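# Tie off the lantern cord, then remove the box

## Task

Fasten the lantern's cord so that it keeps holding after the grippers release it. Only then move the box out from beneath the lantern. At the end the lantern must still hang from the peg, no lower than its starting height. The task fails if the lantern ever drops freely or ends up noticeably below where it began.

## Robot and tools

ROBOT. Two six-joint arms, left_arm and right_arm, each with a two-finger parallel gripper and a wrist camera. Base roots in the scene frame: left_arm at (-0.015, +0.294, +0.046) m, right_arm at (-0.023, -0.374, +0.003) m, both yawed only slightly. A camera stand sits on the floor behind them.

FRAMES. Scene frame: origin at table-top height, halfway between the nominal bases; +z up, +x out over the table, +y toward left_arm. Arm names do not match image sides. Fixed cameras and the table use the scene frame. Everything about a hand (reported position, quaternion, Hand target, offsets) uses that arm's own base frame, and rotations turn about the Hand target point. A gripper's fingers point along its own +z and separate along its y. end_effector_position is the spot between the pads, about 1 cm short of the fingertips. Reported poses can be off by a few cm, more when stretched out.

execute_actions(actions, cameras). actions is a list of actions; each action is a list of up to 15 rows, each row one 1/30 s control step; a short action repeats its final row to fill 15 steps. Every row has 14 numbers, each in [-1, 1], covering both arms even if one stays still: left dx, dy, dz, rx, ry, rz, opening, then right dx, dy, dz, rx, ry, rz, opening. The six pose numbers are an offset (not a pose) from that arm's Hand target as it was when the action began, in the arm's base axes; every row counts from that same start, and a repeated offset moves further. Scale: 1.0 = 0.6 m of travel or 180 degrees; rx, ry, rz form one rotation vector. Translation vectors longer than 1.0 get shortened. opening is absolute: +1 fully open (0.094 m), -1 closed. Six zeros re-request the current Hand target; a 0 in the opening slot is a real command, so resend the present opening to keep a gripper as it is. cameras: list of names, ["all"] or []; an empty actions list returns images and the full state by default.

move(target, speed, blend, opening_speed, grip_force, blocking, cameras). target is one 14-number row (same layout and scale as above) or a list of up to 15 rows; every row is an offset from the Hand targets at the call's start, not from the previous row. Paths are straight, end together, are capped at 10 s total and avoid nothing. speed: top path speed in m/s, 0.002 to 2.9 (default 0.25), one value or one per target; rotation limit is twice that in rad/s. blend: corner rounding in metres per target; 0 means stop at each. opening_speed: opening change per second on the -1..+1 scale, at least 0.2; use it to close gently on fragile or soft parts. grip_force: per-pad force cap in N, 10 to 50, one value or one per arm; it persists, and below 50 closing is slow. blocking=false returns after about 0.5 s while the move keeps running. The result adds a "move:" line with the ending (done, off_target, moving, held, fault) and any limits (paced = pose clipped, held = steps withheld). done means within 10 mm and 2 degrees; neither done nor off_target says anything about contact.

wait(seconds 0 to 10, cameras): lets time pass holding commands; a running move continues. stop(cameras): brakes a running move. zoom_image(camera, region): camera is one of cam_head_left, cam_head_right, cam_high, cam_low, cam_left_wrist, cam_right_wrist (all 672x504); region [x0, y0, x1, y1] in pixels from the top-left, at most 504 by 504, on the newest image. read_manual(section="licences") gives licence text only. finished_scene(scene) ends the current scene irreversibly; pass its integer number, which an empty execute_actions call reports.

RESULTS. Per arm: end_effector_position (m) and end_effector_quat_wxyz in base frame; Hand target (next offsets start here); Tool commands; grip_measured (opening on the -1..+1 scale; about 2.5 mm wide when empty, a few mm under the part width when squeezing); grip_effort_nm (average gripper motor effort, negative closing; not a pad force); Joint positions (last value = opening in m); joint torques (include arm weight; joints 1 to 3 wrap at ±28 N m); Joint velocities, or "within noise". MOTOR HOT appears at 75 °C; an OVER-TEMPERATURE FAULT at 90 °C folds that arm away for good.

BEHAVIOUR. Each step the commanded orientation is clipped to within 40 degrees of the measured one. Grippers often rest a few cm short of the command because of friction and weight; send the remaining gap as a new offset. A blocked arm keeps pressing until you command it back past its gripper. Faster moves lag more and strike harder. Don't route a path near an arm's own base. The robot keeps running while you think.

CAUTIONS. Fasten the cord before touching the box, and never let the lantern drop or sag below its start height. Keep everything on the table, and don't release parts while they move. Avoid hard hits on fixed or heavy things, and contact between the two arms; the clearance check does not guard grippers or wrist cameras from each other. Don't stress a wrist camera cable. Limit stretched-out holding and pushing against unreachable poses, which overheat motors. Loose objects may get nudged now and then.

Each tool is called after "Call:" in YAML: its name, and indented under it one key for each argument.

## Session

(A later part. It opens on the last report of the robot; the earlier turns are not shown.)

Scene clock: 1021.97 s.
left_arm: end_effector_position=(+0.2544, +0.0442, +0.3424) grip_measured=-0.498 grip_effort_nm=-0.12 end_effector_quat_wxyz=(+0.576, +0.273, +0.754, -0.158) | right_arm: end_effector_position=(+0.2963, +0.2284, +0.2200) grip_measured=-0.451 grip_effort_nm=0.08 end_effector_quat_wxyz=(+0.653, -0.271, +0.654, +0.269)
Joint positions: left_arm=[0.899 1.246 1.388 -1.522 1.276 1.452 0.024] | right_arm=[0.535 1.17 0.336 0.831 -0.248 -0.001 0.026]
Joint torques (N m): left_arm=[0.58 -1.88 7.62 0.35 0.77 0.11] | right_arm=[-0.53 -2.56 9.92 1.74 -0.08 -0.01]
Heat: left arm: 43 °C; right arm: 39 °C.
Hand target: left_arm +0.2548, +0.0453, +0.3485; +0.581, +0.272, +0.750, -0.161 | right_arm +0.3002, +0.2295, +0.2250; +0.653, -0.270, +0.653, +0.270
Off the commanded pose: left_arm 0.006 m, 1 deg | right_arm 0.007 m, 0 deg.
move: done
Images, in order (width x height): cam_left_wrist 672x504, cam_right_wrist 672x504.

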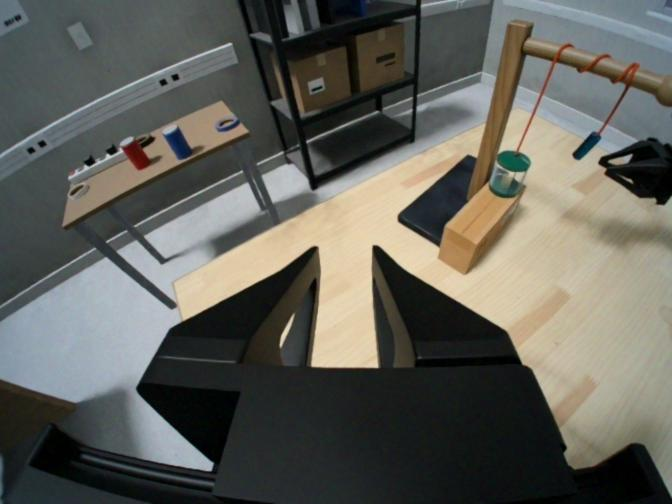

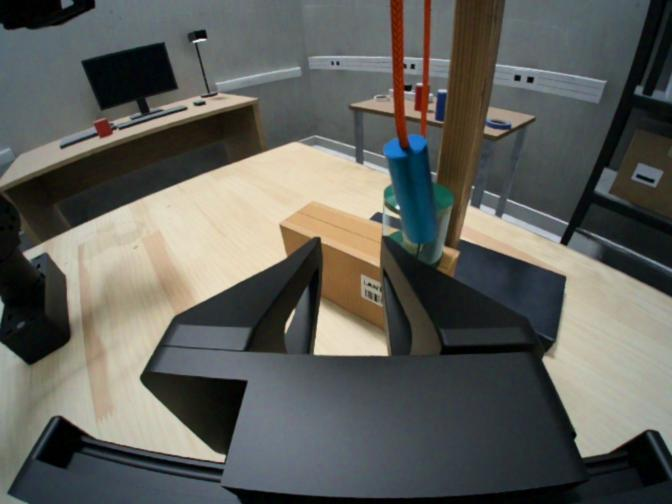

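Call:
execute_actions:
  actions: []

Scene clock: 1063.27 s.
left_arm: end_effector_position=(+0.2544, +0.0442, +0.3424) grip_measured=-0.498 grip_effort_nm=-0.12 end_effector_quat_wxyz=(+0.576, +0.273, +0.754, -0.158) | right_arm: end_effector_position=(+0.2962, +0.2284, +0.2198) grip_measured=-0.451 grip_effort_nm=0.08 end_effector_quat_wxyz=(+0.652, -0.271, +0.655, +0.270)
Joint positions: left_arm=[0.899 1.246 1.388 -1.522 1.276 1.452 0.024] | right_arm=[0.535 1.17 0.336 0.83 -0.249 -0.001 0.026]
Joint velocities: within noise
Joint torques (N m): left_arm=[0.61 -1.8 7.61 0.33 0.77 0.11] | right_arm=[-0.44 -2.58 9.94 1.77 -0.06 -0.01]
Heat: left arm: 43 °C; right arm: 40 °C.
Hand target: left_arm +0.2548, +0.0453, +0.3485; +0.581, +0.272, +0.750, -0.161 | right_arm +0.3002, +0.2295, +0.2250; +0.653, -0.270, +0.653, +0.270
Tool commands: left_gripper/opening=-0.5 right_gripper/opening=-0.45
Off the commanded pose: left_arm 0.006 m, 1 deg | right_arm 0.007 m, 0 deg.

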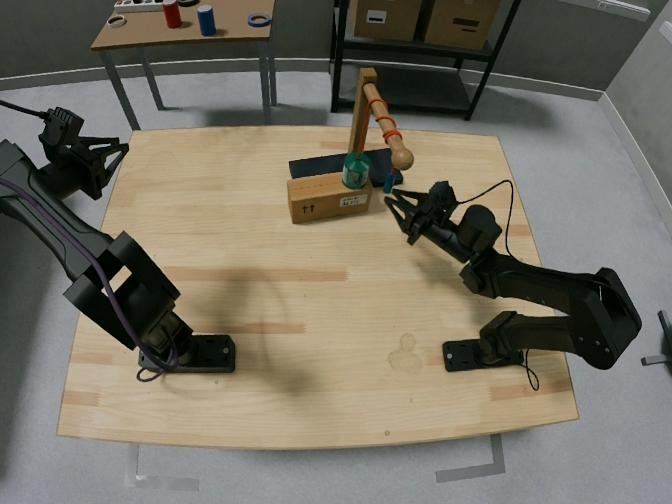

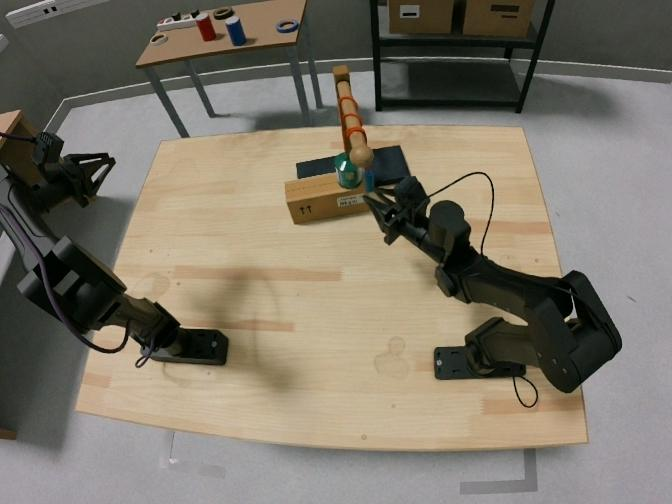

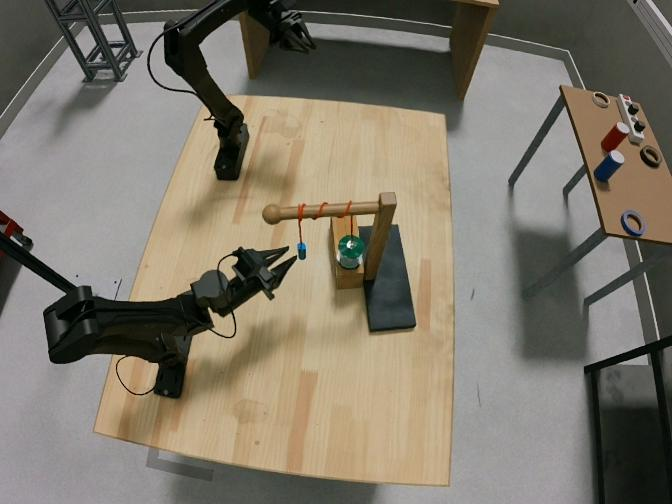

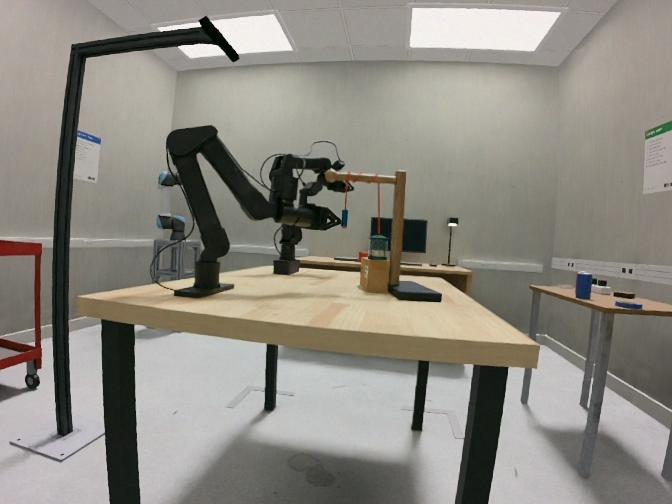

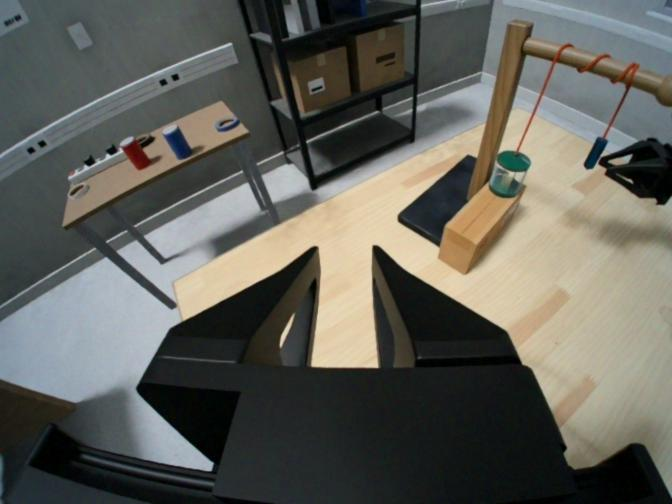

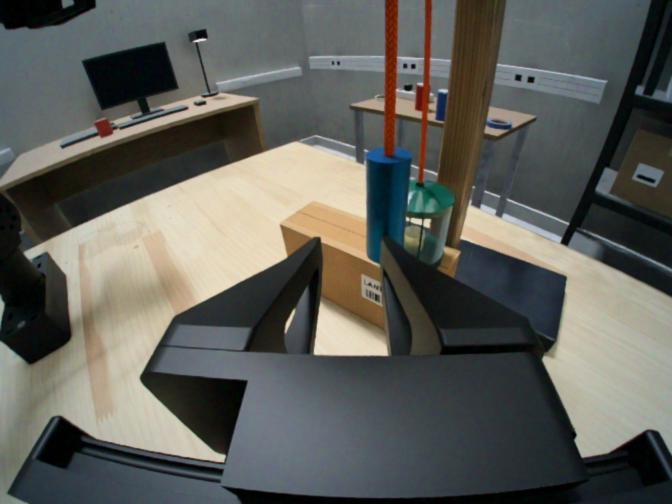

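Call:
move:
  target:
    - [0.1753, -0.3088, -0.0808, -0.038, -0.026, -0.024, 0.0, -0.0471, -0.0471, 0, 0, 0, 0, -0.45]
    - [0.1235, -0.608, -0.2008, -0.0753, -0.0516, -0.0472, 0.0, -0.1768, -0.1768, 0, 0, 0, 0, -0.45]
  speed: [0.15, 0.15]
  blend: [0.03, 0]
  cameras: ["all"]

Scene clock: 1148.33 s.
left_arm: end_effector_position=(+0.3266, -0.3198, +0.2343) grip_measured=-0.002 grip_effort_nm=0.13 end_effector_quat_wxyz=(+0.656, +0.272, +0.650, -0.272) | right_arm: end_effector_position=(+0.1969, +0.1237, +0.2220) grip_measured=-0.451 grip_effort_nm=0.08 end_effector_quat_wxyz=(+0.650, -0.266, +0.657, +0.273)
Joint positions: left_arm=[-0.768 1.508 0.632 0.883 0.022 0.004 0.047] | right_arm=[-0.065 0.114 0.174 -0.066 -0.847 0.009 0.026]
Joint torques (N m): left_arm=[-0.13 -4.82 5.93 2.35 -0.15 -0.08] | right_arm=[-0.61 1.22 8.9 1.54 -0.11 -0.11]
Heat: left arm: 43 °C; right arm: 40 °C.
Hand target: left_arm +0.3288, -0.3196, +0.2278; +0.654, +0.268, +0.655, -0.268 | right_arm +0.1942, +0.1234, +0.2250; +0.653, -0.270, +0.653, +0.270
Off the commanded pose: left_arm 0.007 m, 1 deg | right_arm 0.004 m, 1 deg.
move: done

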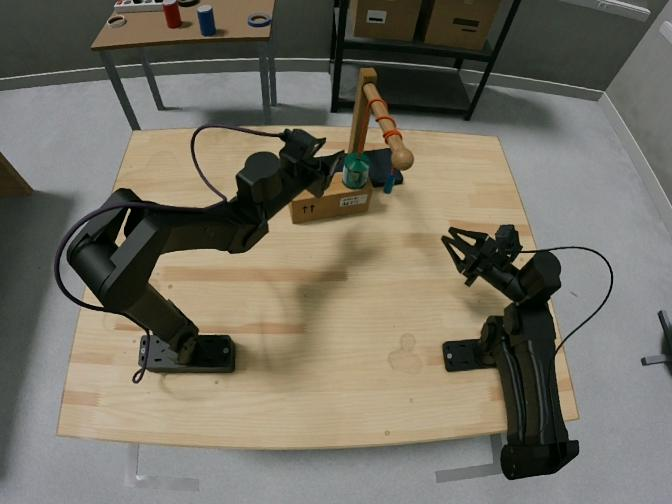

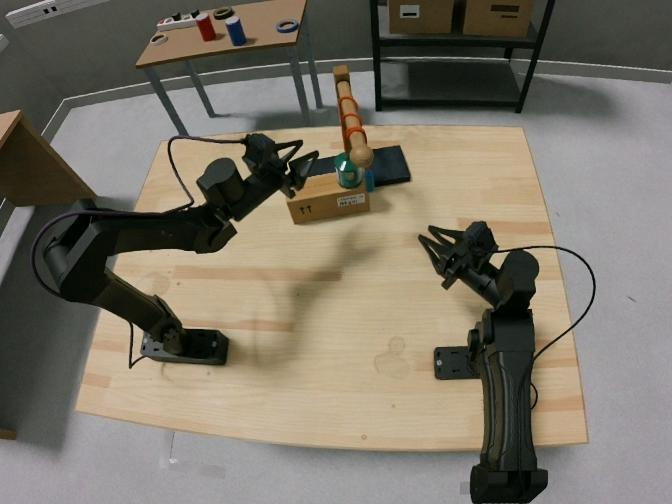

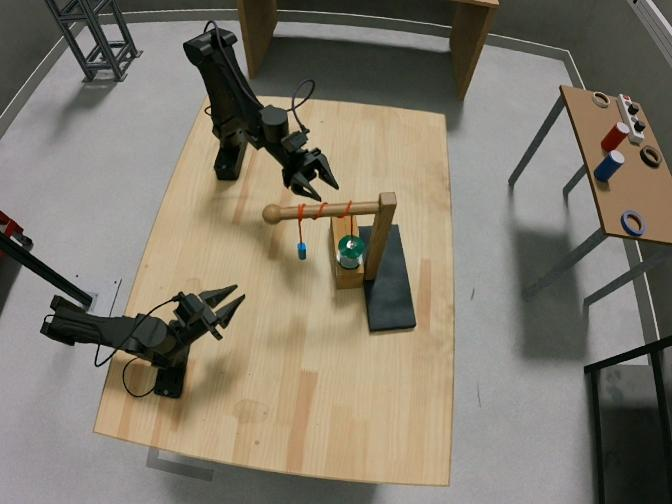

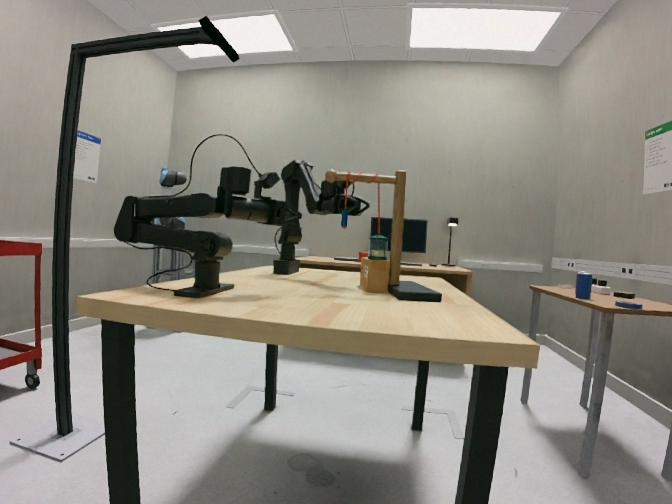

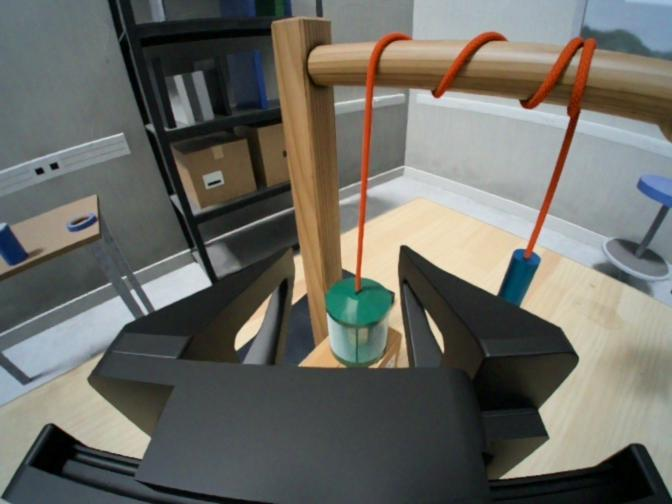

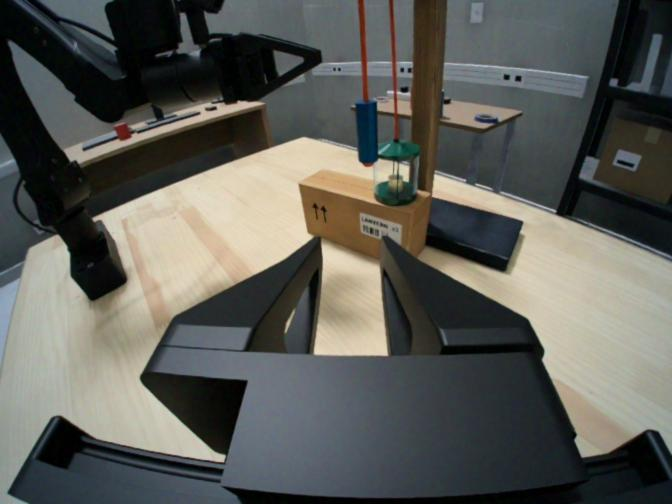

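Call:
move:
  target: [0.0452, -0.061, -0.0167, 0, 0, 0, 0.0, 0, 0, 0, 0, 0, 0, -0.45]
  speed: 0.1
  cameras: ["cam_left_wrist", "cam_right_wrist"]

Scene clock: 1188.73 s.
left_arm: end_effector_position=(+0.3511, -0.3515, +0.2145) grip_measured=-0.002 grip_effort_nm=0.13 end_effector_quat_wxyz=(+0.648, +0.275, +0.658, -0.268) | right_arm: end_effector_position=(+0.1968, +0.1238, +0.2218) grip_measured=-0.451 grip_effort_nm=0.08 end_effector_quat_wxyz=(+0.650, -0.266, +0.657, +0.274)
Joint positions: left_arm=[-0.788 1.695 0.757 0.921 -0.001 0.004 0.047] | right_arm=[-0.065 0.114 0.174 -0.067 -0.848 0.008 0.026]
Joint torques (N m): left_arm=[-0.38 -6.06 8.17 2.34 -0.16 -0.09] | right_arm=[-0.62 1.21 8.85 1.5 -0.1 -0.11]
Heat: left arm: 44 °C; right arm: 40 °C.
Hand target: left_arm +0.3559, -0.3562, +0.2180; +0.654, +0.268, +0.654, -0.268 | right_arm +0.1942, +0.1234, +0.2250; +0.653, -0.270, +0.653, +0.270
Off the commanded pose: left_arm 0.008 m, 1 deg | right_arm 0.004 m, 1 deg.
move: done
Images, in order (width x height): cam_left_wrist 672x504, cam_right_wrist 672x504.

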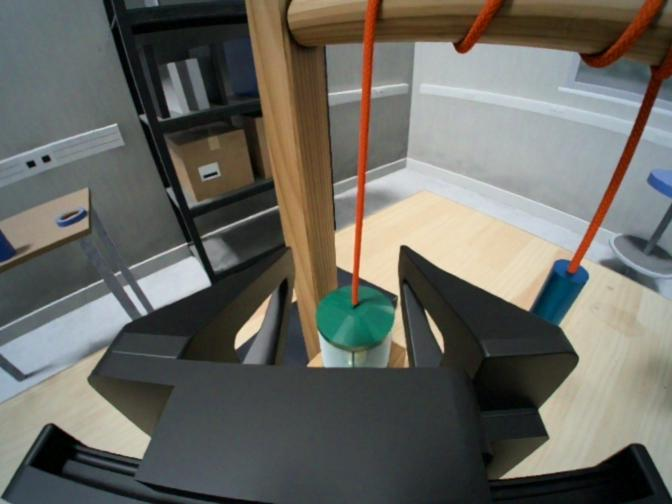

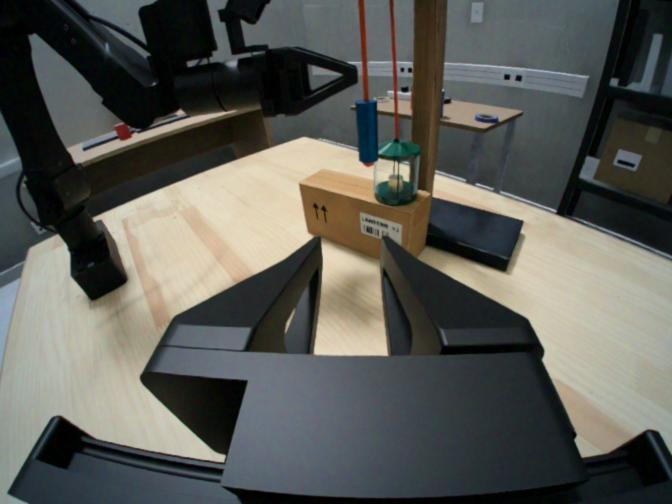

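Call:
move:
  target: [0.0407, -0.0497, 0.008, 0, 0, 0, 0.0, 0, 0, 0, 0, 0, 0, -0.45]
  speed: 0.1
  cameras: ["cam_high", "cam_low", "cam_left_wrist", "cam_right_wrist"]

Scene clock: 1216.77 s.
left_arm: end_effector_position=(+0.3754, -0.3803, +0.2325) grip_measured=-0.002 grip_effort_nm=0.13 end_effector_quat_wxyz=(+0.663, +0.268, +0.643, -0.274) | right_arm: end_effector_position=(+0.1968, +0.1238, +0.2218) grip_measured=-0.451 grip_effort_nm=0.08 end_effector_quat_wxyz=(+0.650, -0.266, +0.657, +0.274)
Joint positions: left_arm=[-0.797 1.805 0.926 0.908 -0.011 0.004 0.047] | right_arm=[-0.065 0.114 0.174 -0.067 -0.848 0.008 0.026]
Joint torques (N m): left_arm=[-0.51 -6.91 8.39 1.88 -0.15 -0.06] | right_arm=[-0.59 1.22 8.9 1.49 -0.09 -0.11]
Heat: left arm: 45 °C; right arm: 40 °C.
Hand target: left_arm +0.3803, -0.3860, +0.2227; +0.654, +0.268, +0.655, -0.268 | right_arm +0.1942, +0.1234, +0.2250; +0.653, -0.270, +0.653, +0.270
Off the commanded pose: left_arm 0.012 m, 2 deg | right_arm 0.004 m, 1 deg.
move: off_target (left_arm)
Images, in order (width x height): cam_high 672x504, cam_low 672x504, cam_left_wrist 672x504, cam_right_wrist 672x504.

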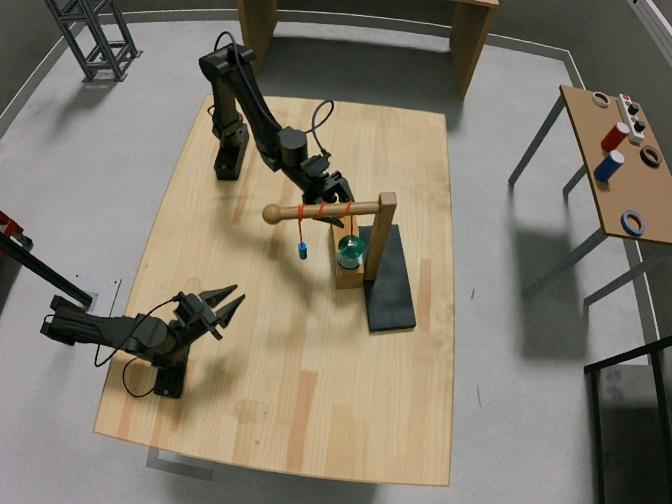

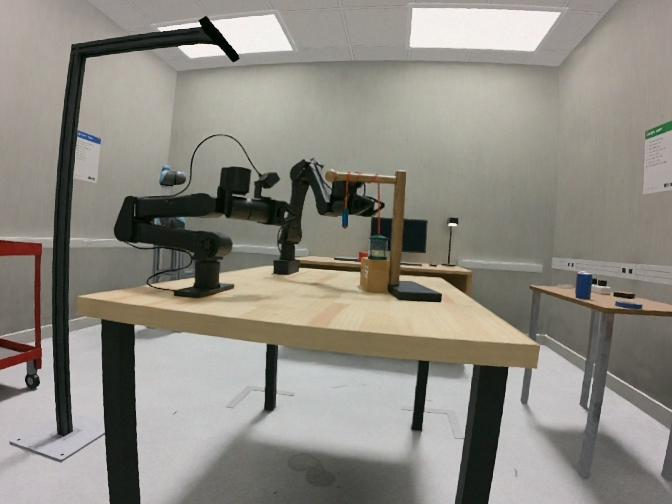

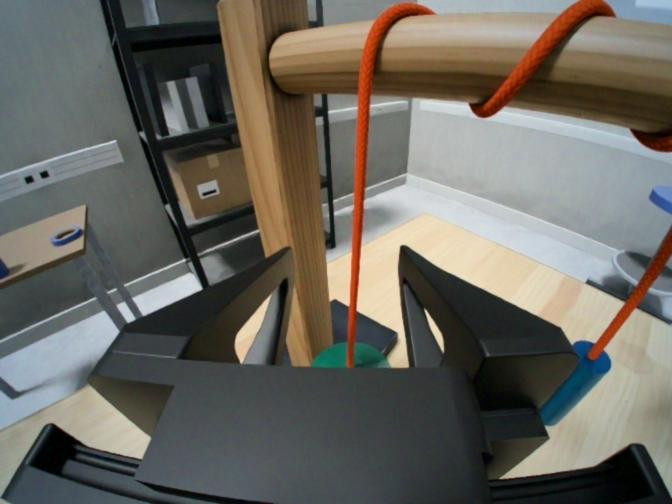

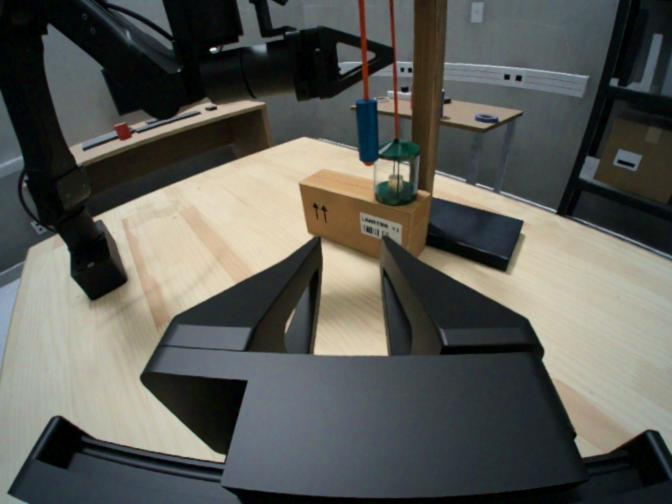

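Call:
zoom_image:
  camera: "cam_right_wrist"
  region: [280, 0, 450, 128]

Call:
zoom_image:
  camera: "cam_high"
  region: [255, 160, 415, 280]

Call:
zoom_image:
  camera: "cam_low"
  region: [320, 160, 450, 310]

Scaled by 2.965 from the camera's 672x504 image, which has a finer 960x720 frame.

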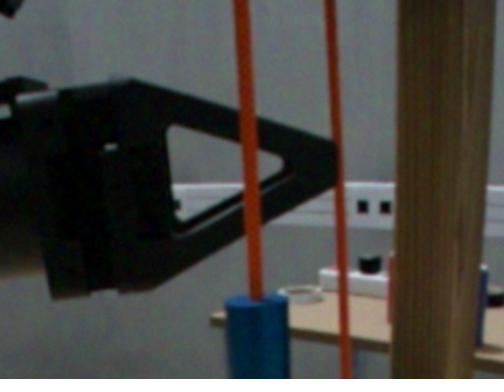

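Scaled by 3.150 from the camera's 672x504 image, which has a finer 960x720 frame.

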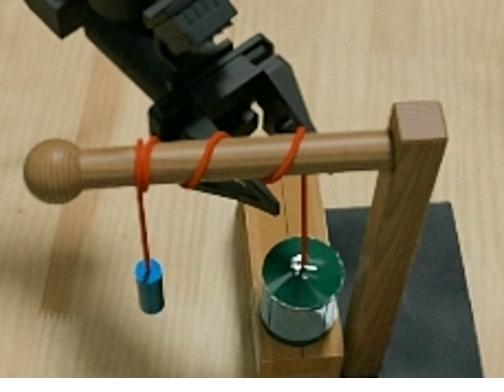

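Scaled by 3.360 from the camera's 672x504 image, which has a finer 960x720 frame.

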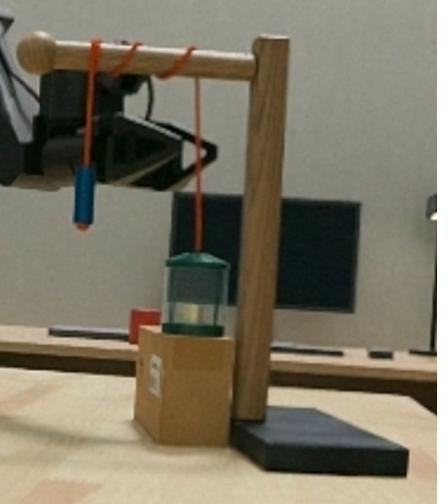

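Call:
move:
  target:
    - [0.0115, -0.0133, -0.0095, 0, 0, 0, 0.0, 0, 0, 0, 0, 0, 0, -0.45]
    - [0.0115, -0.0133, -0.0095, 0, 0, 0, -1.0, 0, 0, 0, 0, 0, 0, -0.45]
  speed: 0.08
  opening_speed: 0.8
  cameras: ["cam_high", "cam_low", "cam_left_wrist", "cam_right_wrist"]

Scene clock: 1290.13 s.
left_arm: end_effector_position=(+0.3832, -0.3879, +0.2243) grip_measured=-0.951 grip_effort_nm=-0.99 end_effector_quat_wxyz=(+0.660, +0.269, +0.647, -0.272) | right_arm: end_effector_position=(+0.1968, +0.1238, +0.2218) grip_measured=-0.451 grip_effort_nm=0.08 end_effector_quat_wxyz=(+0.650, -0.266, +0.657, +0.274)
Joint positions: left_arm=[-0.797 1.853 0.964 0.908 -0.012 0.003 0.002] | right_arm=[-0.065 0.114 0.174 -0.067 -0.848 0.008 0.026]
Joint torques (N m): left_arm=[-0.69 -7.45 8.29 2 -0.14 -0.06] | right_arm=[-0.69 1.17 8.85 1.52 -0.09 -0.13]
Heat: left arm: 45 °C; right arm: 40 °C.
Hand target: left_arm +0.3872, -0.3940, +0.2171; +0.654, +0.268, +0.655, -0.269 | right_arm +0.1942, +0.1234, +0.2250; +0.653, -0.270, +0.653, +0.270
Off the commanded pose: left_arm 0.010 m, 1 deg | right_arm 0.004 m, 1 deg.
move: done
Images, in order (width x height): cam_high 672x504, cam_low 672x504, cam_left_wrist 672x504, cam_right_wrist 672x504.

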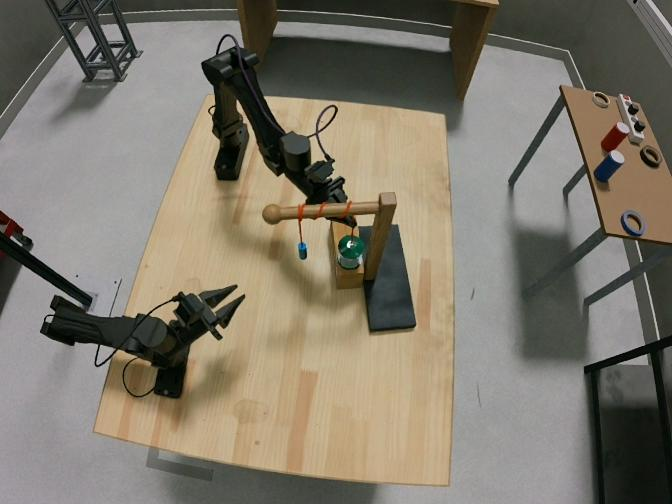

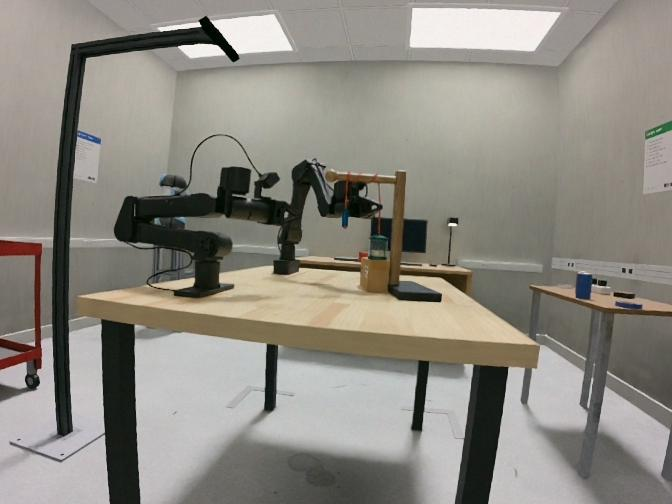

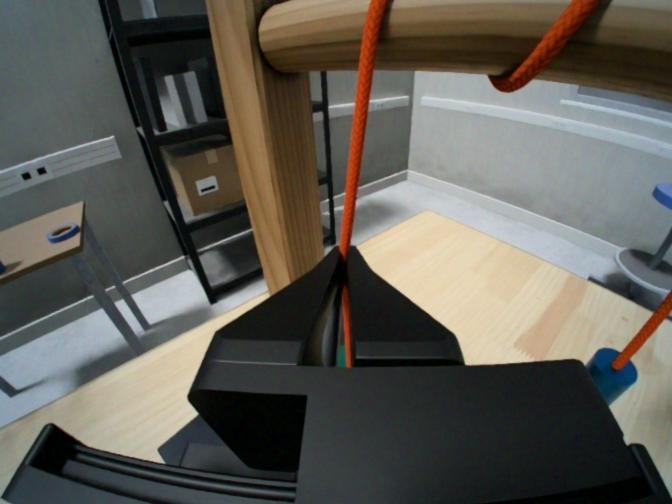

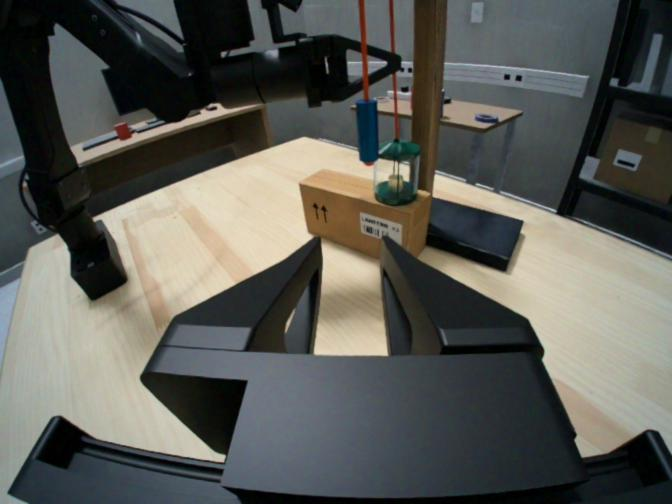

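Call:
zoom_image:
  camera: "cam_left_wrist"
  region: [270, 180, 430, 370]

Call:
zoom_image:
  camera: "cam_low"
  region: [320, 160, 450, 310]

Call:
zoom_image:
  camera: "cam_right_wrist"
  region: [280, 0, 450, 128]

Scaled by 2.653 from the camera's 672x504 image, which has a finer 960x720 frame.

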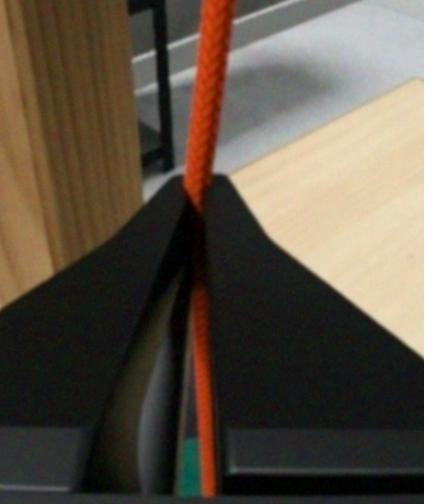

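Scaled by 3.360 from the camera's 672x504 image, which has a finer 960x720 frame.

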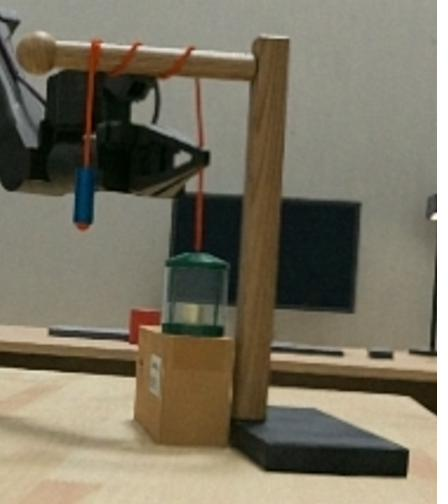

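Scaled by 2.965 from the camera's 672x504 image, which has a finer 960x720 frame.

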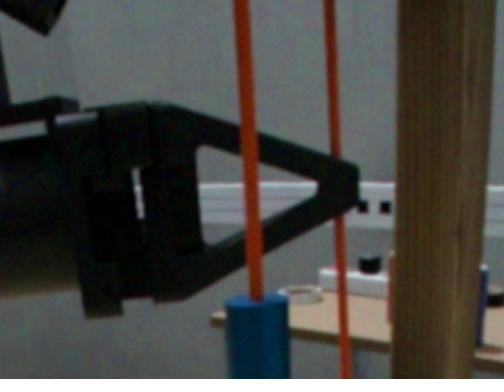

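Call:
move:
  target: [-0.0033, 0.005, 0.075, 0, 0, 0, -1.0, 0, 0, 0, 0, 0, 0, -0.45]
  speed: 0.05
  cameras: ["cam_high", "cam_low", "cam_left_wrist", "cam_right_wrist"]

Scene clock: 1308.07 s.
left_arm: end_effector_position=(+0.3863, -0.3910, +0.2249) grip_measured=-0.953 grip_effort_nm=-1.03 end_effector_quat_wxyz=(+0.631, +0.281, +0.675, -0.260) | right_arm: end_effector_position=(+0.1968, +0.1238, +0.2218) grip_measured=-0.451 grip_effort_nm=0.08 end_effector_quat_wxyz=(+0.650, -0.266, +0.657, +0.274)
Joint positions: left_arm=[-0.797 1.819 1.026 0.725 -0.012 0.003 0.002] | right_arm=[-0.065 0.114 0.174 -0.067 -0.848 0.008 0.026]
Joint torques (N m): left_arm=[-0.47 -13.2 9.1 2.1 -0.12 -0.06] | right_arm=[-0.65 1.25 8.91 1.52 -0.08 -0.1]
Heat: left arm: 47 °C; right arm: 40 °C.
Hand target: left_arm +0.3852, -0.3910, +0.2620; +0.654, +0.268, +0.655, -0.269 | right_arm +0.1942, +0.1234, +0.2250; +0.653, -0.270, +0.653, +0.270
Off the commanded pose: left_arm 0.037 m, 4 deg | right_arm 0.004 m, 1 deg.
move: off_target (left_arm)
Images, in order (width x height): cam_high 672x504, cam_low 672x504, cam_left_wrist 672x504, cam_right_wrist 672x504.

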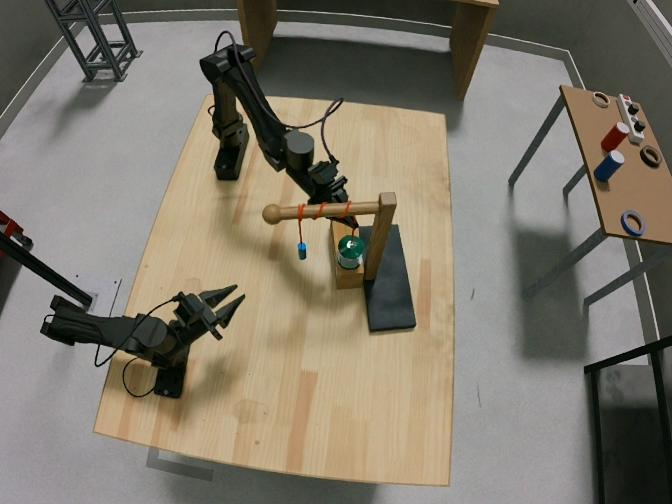

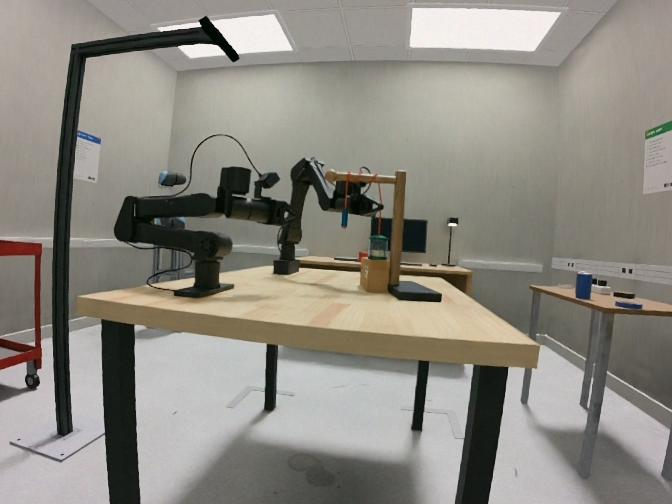

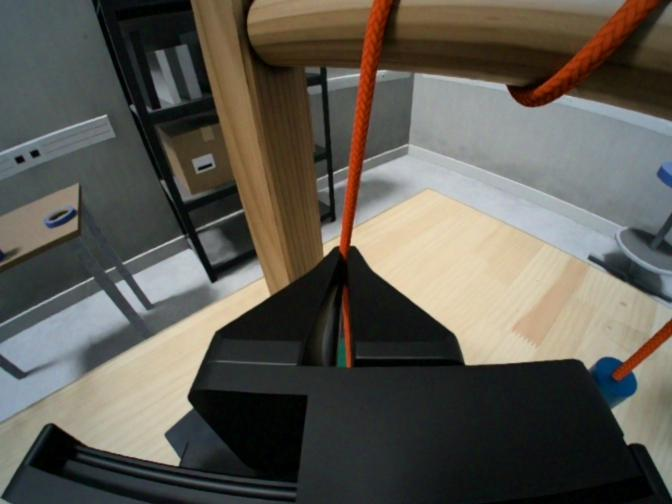

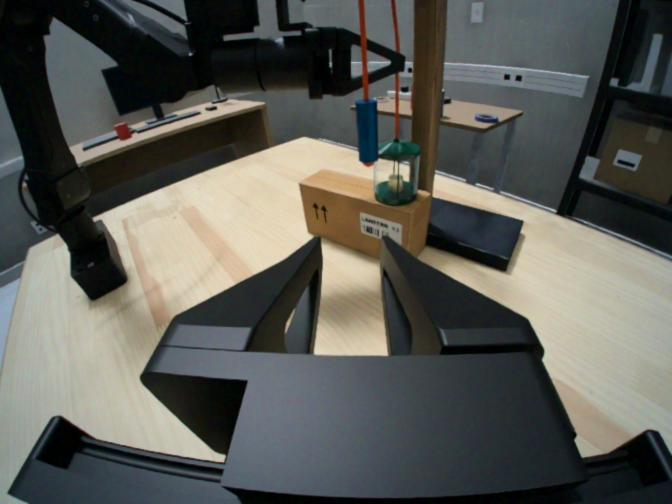

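Call:
move:
  target: [0, 0, 0.045, 0, 0, 0, -1.0, 0, 0, 0, 0, 0, 0, -0.45]
  speed: 0.05
  cameras: ["cam_high", "cam_low", "cam_left_wrist"]

Scene clock: 1316.80 s.
left_arm: end_effector_position=(+0.3860, -0.3907, +0.2331) grip_measured=-0.953 grip_effort_nm=-1.02 end_effector_quat_wxyz=(+0.613, +0.288, +0.692, -0.252) | right_arm: end_effector_position=(+0.1968, +0.1238, +0.2218) grip_measured=-0.451 grip_effort_nm=0.08 end_effector_quat_wxyz=(+0.650, -0.266, +0.657, +0.274)
Joint positions: left_arm=[-0.797 1.781 1.076 0.582 -0.012 0.003 0.002] | right_arm=[-0.065 0.114 0.174 -0.067 -0.848 0.008 0.026]
Joint torques (N m): left_arm=[-0.44 -13.93 10.1 2.53 -0.13 -0.07] | right_arm=[-0.59 1.24 8.96 1.51 -0.1 -0.1]
Heat: left arm: 48 °C; right arm: 40 °C.
Hand target: left_arm +0.3852, -0.3911, +0.2891; +0.654, +0.268, +0.654, -0.269 | right_arm +0.1942, +0.1234, +0.2250; +0.653, -0.270, +0.653, +0.270
Off the commanded pose: left_arm 0.056 m, 7 deg | right_arm 0.004 m, 1 deg.
move: off_target (left_arm)
Images, in order (width x height): cam_high 672x504, cam_low 672x504, cam_left_wrist 672x504.

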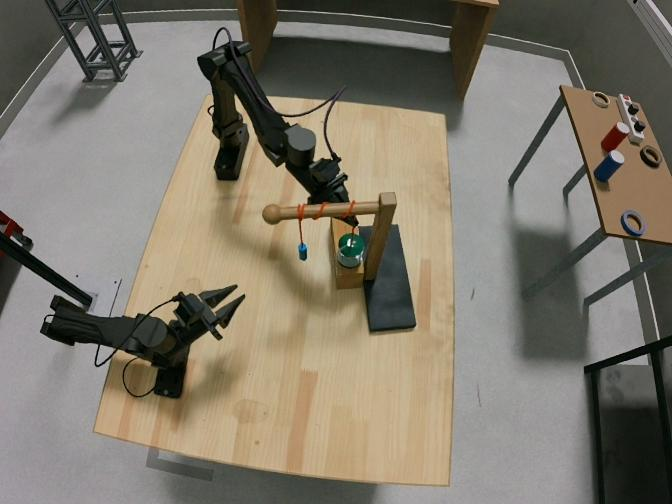

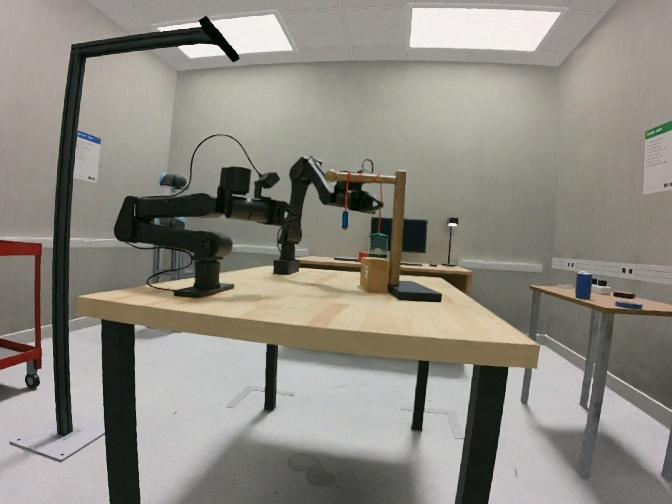

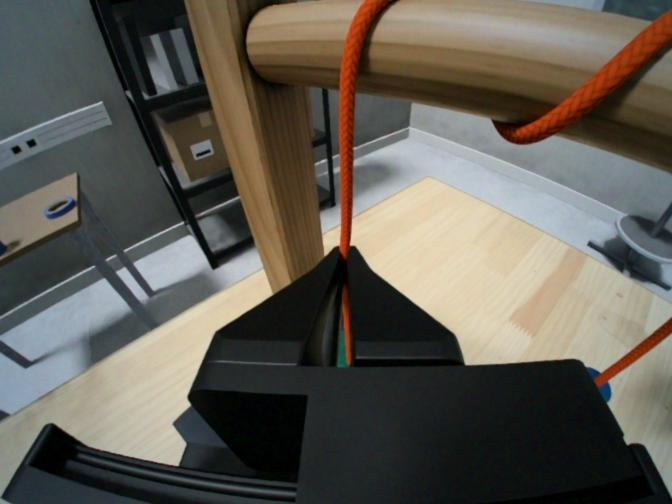

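Call:
move:
  target: [0, 0, 0.035, 0, 0, 0, -1.0, 0, 0, 0, 0, 0, 0, -0.45]
  speed: 0.05
  cameras: ["cam_low", "cam_left_wrist"]

Scene clock: 1327.40 s.
left_arm: end_effector_position=(+0.3872, -0.3919, +0.2555) grip_measured=-0.953 grip_effort_nm=-1.02 end_effector_quat_wxyz=(+0.614, +0.287, +0.690, -0.253) | right_arm: end_effector_position=(+0.1968, +0.1238, +0.2218) grip_measured=-0.451 grip_effort_nm=0.08 end_effector_quat_wxyz=(+0.650, -0.266, +0.657, +0.274)
Joint positions: left_arm=[-0.797 1.752 1.133 0.501 -0.012 0.003 0.002] | right_arm=[-0.065 0.114 0.174 -0.067 -0.848 0.008 0.026]
Joint torques (N m): left_arm=[-0.43 -13.68 10.18 2.51 -0.12 -0.08] | right_arm=[-0.66 1.24 8.94 1.51 -0.07 -0.13]
Heat: left arm: 50 °C; right arm: 40 °C.
Hand target: left_arm +0.3852, -0.3910, +0.3101; +0.654, +0.268, +0.655, -0.269 | right_arm +0.1942, +0.1234, +0.2250; +0.653, -0.270, +0.653, +0.270
Off the commanded pose: left_arm 0.055 m, 7 deg | right_arm 0.004 m, 1 deg.
move: off_target (left_arm)
Images, in order (width x height): cam_low 672x504, cam_left_wrist 672x504.

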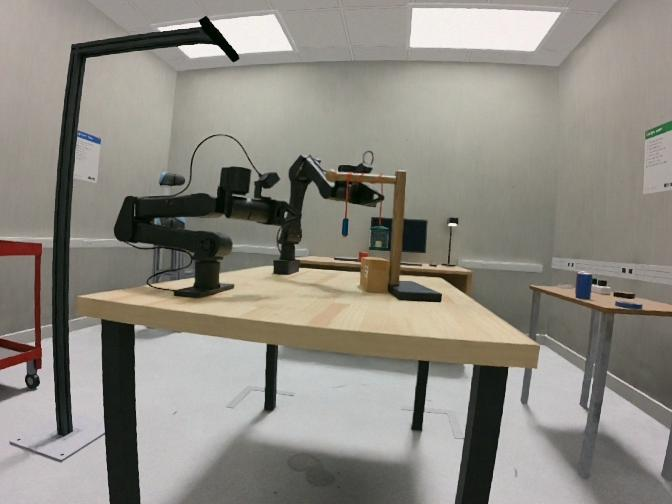

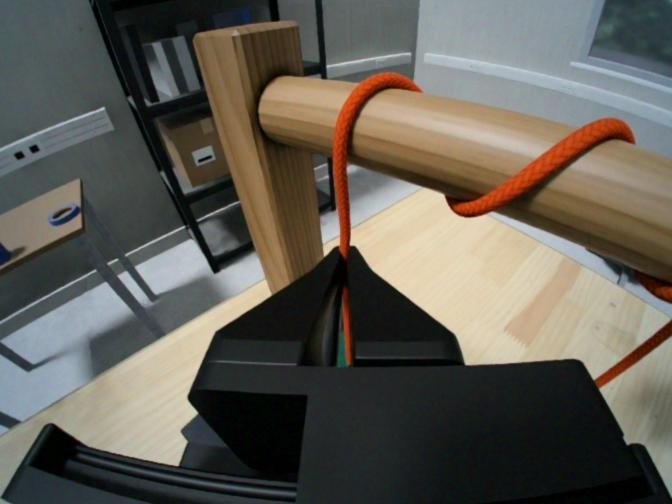

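Call:
zoom_image:
  camera: "cam_low"
  region: [320, 160, 450, 310]

Scaled by 3.360 from the camera's 672x504 image, which has a finer 960x720 frame.

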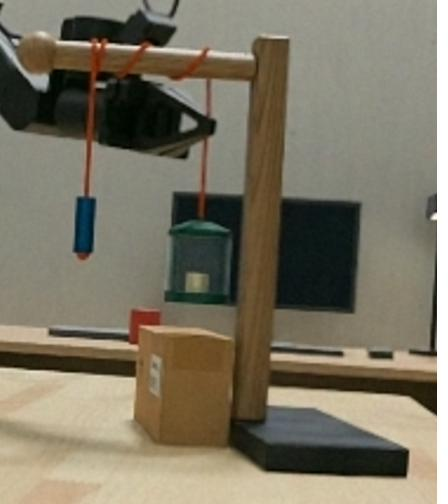

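Call:
move:
  target: [0, 0, -0.1, 0, 0, 0, -1.0, 0, 0, 0, 0, 0, 0, -0.45]
  speed: 0.05
  cameras: ["cam_low", "cam_left_wrist"]

Call:
zoom_image:
  camera: "cam_low"
  region: [320, 160, 450, 310]

Scene clock: 1349.53 s.
left_arm: end_effector_position=(+0.3845, -0.3892, +0.2524) grip_measured=-0.953 grip_effort_nm=-1.03 end_effector_quat_wxyz=(+0.646, +0.275, +0.661, -0.266) | right_arm: end_effector_position=(+0.1968, +0.1238, +0.2218) grip_measured=-0.451 grip_effort_nm=0.08 end_effector_quat_wxyz=(+0.650, -0.266, +0.657, +0.274)
Joint positions: left_arm=[-0.797 1.776 1.046 0.707 -0.012 0.003 0.002] | right_arm=[-0.065 0.114 0.174 -0.067 -0.848 0.008 0.026]
Joint torques (N m): left_arm=[-0.47 -7.79 5.97 2.79 -0.13 -0.08] | right_arm=[-0.62 1.17 8.81 1.48 -0.08 -0.12]
Heat: left arm: 49 °C; right arm: 40 °C.
Hand target: left_arm +0.3852, -0.3910, +0.2502; +0.654, +0.268, +0.654, -0.269 | right_arm +0.1942, +0.1234, +0.2250; +0.653, -0.270, +0.653, +0.270
Off the commanded pose: left_arm 0.003 m, 1 deg | right_arm 0.004 m, 1 deg.
move: done
Images, in order (width x height): cam_low 672x504, cam_left_wrist 672x504.

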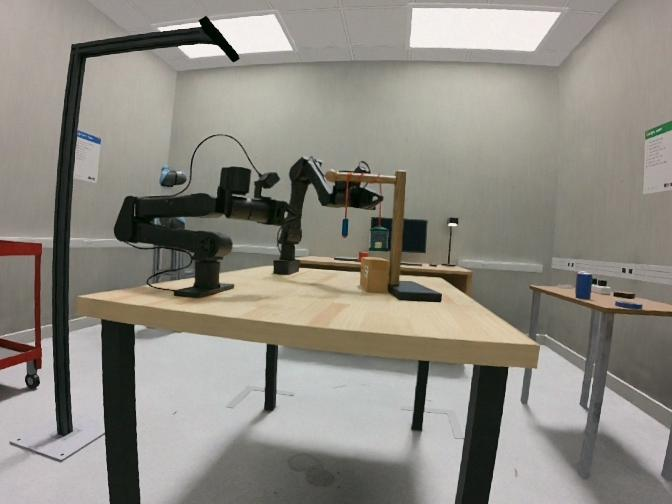

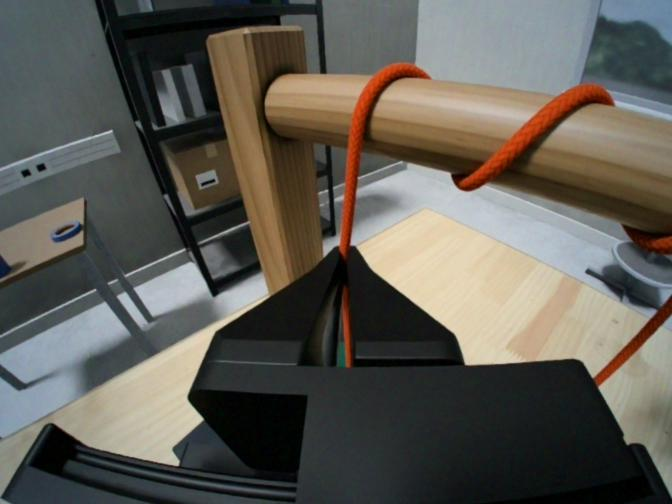

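Scaled by 3.360 from the camera's 672x504 image, which has a finer 960x720 frame.

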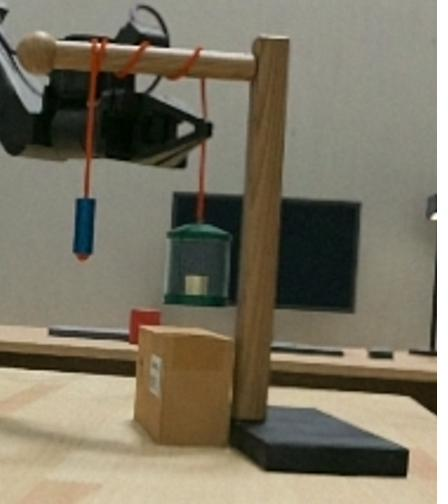

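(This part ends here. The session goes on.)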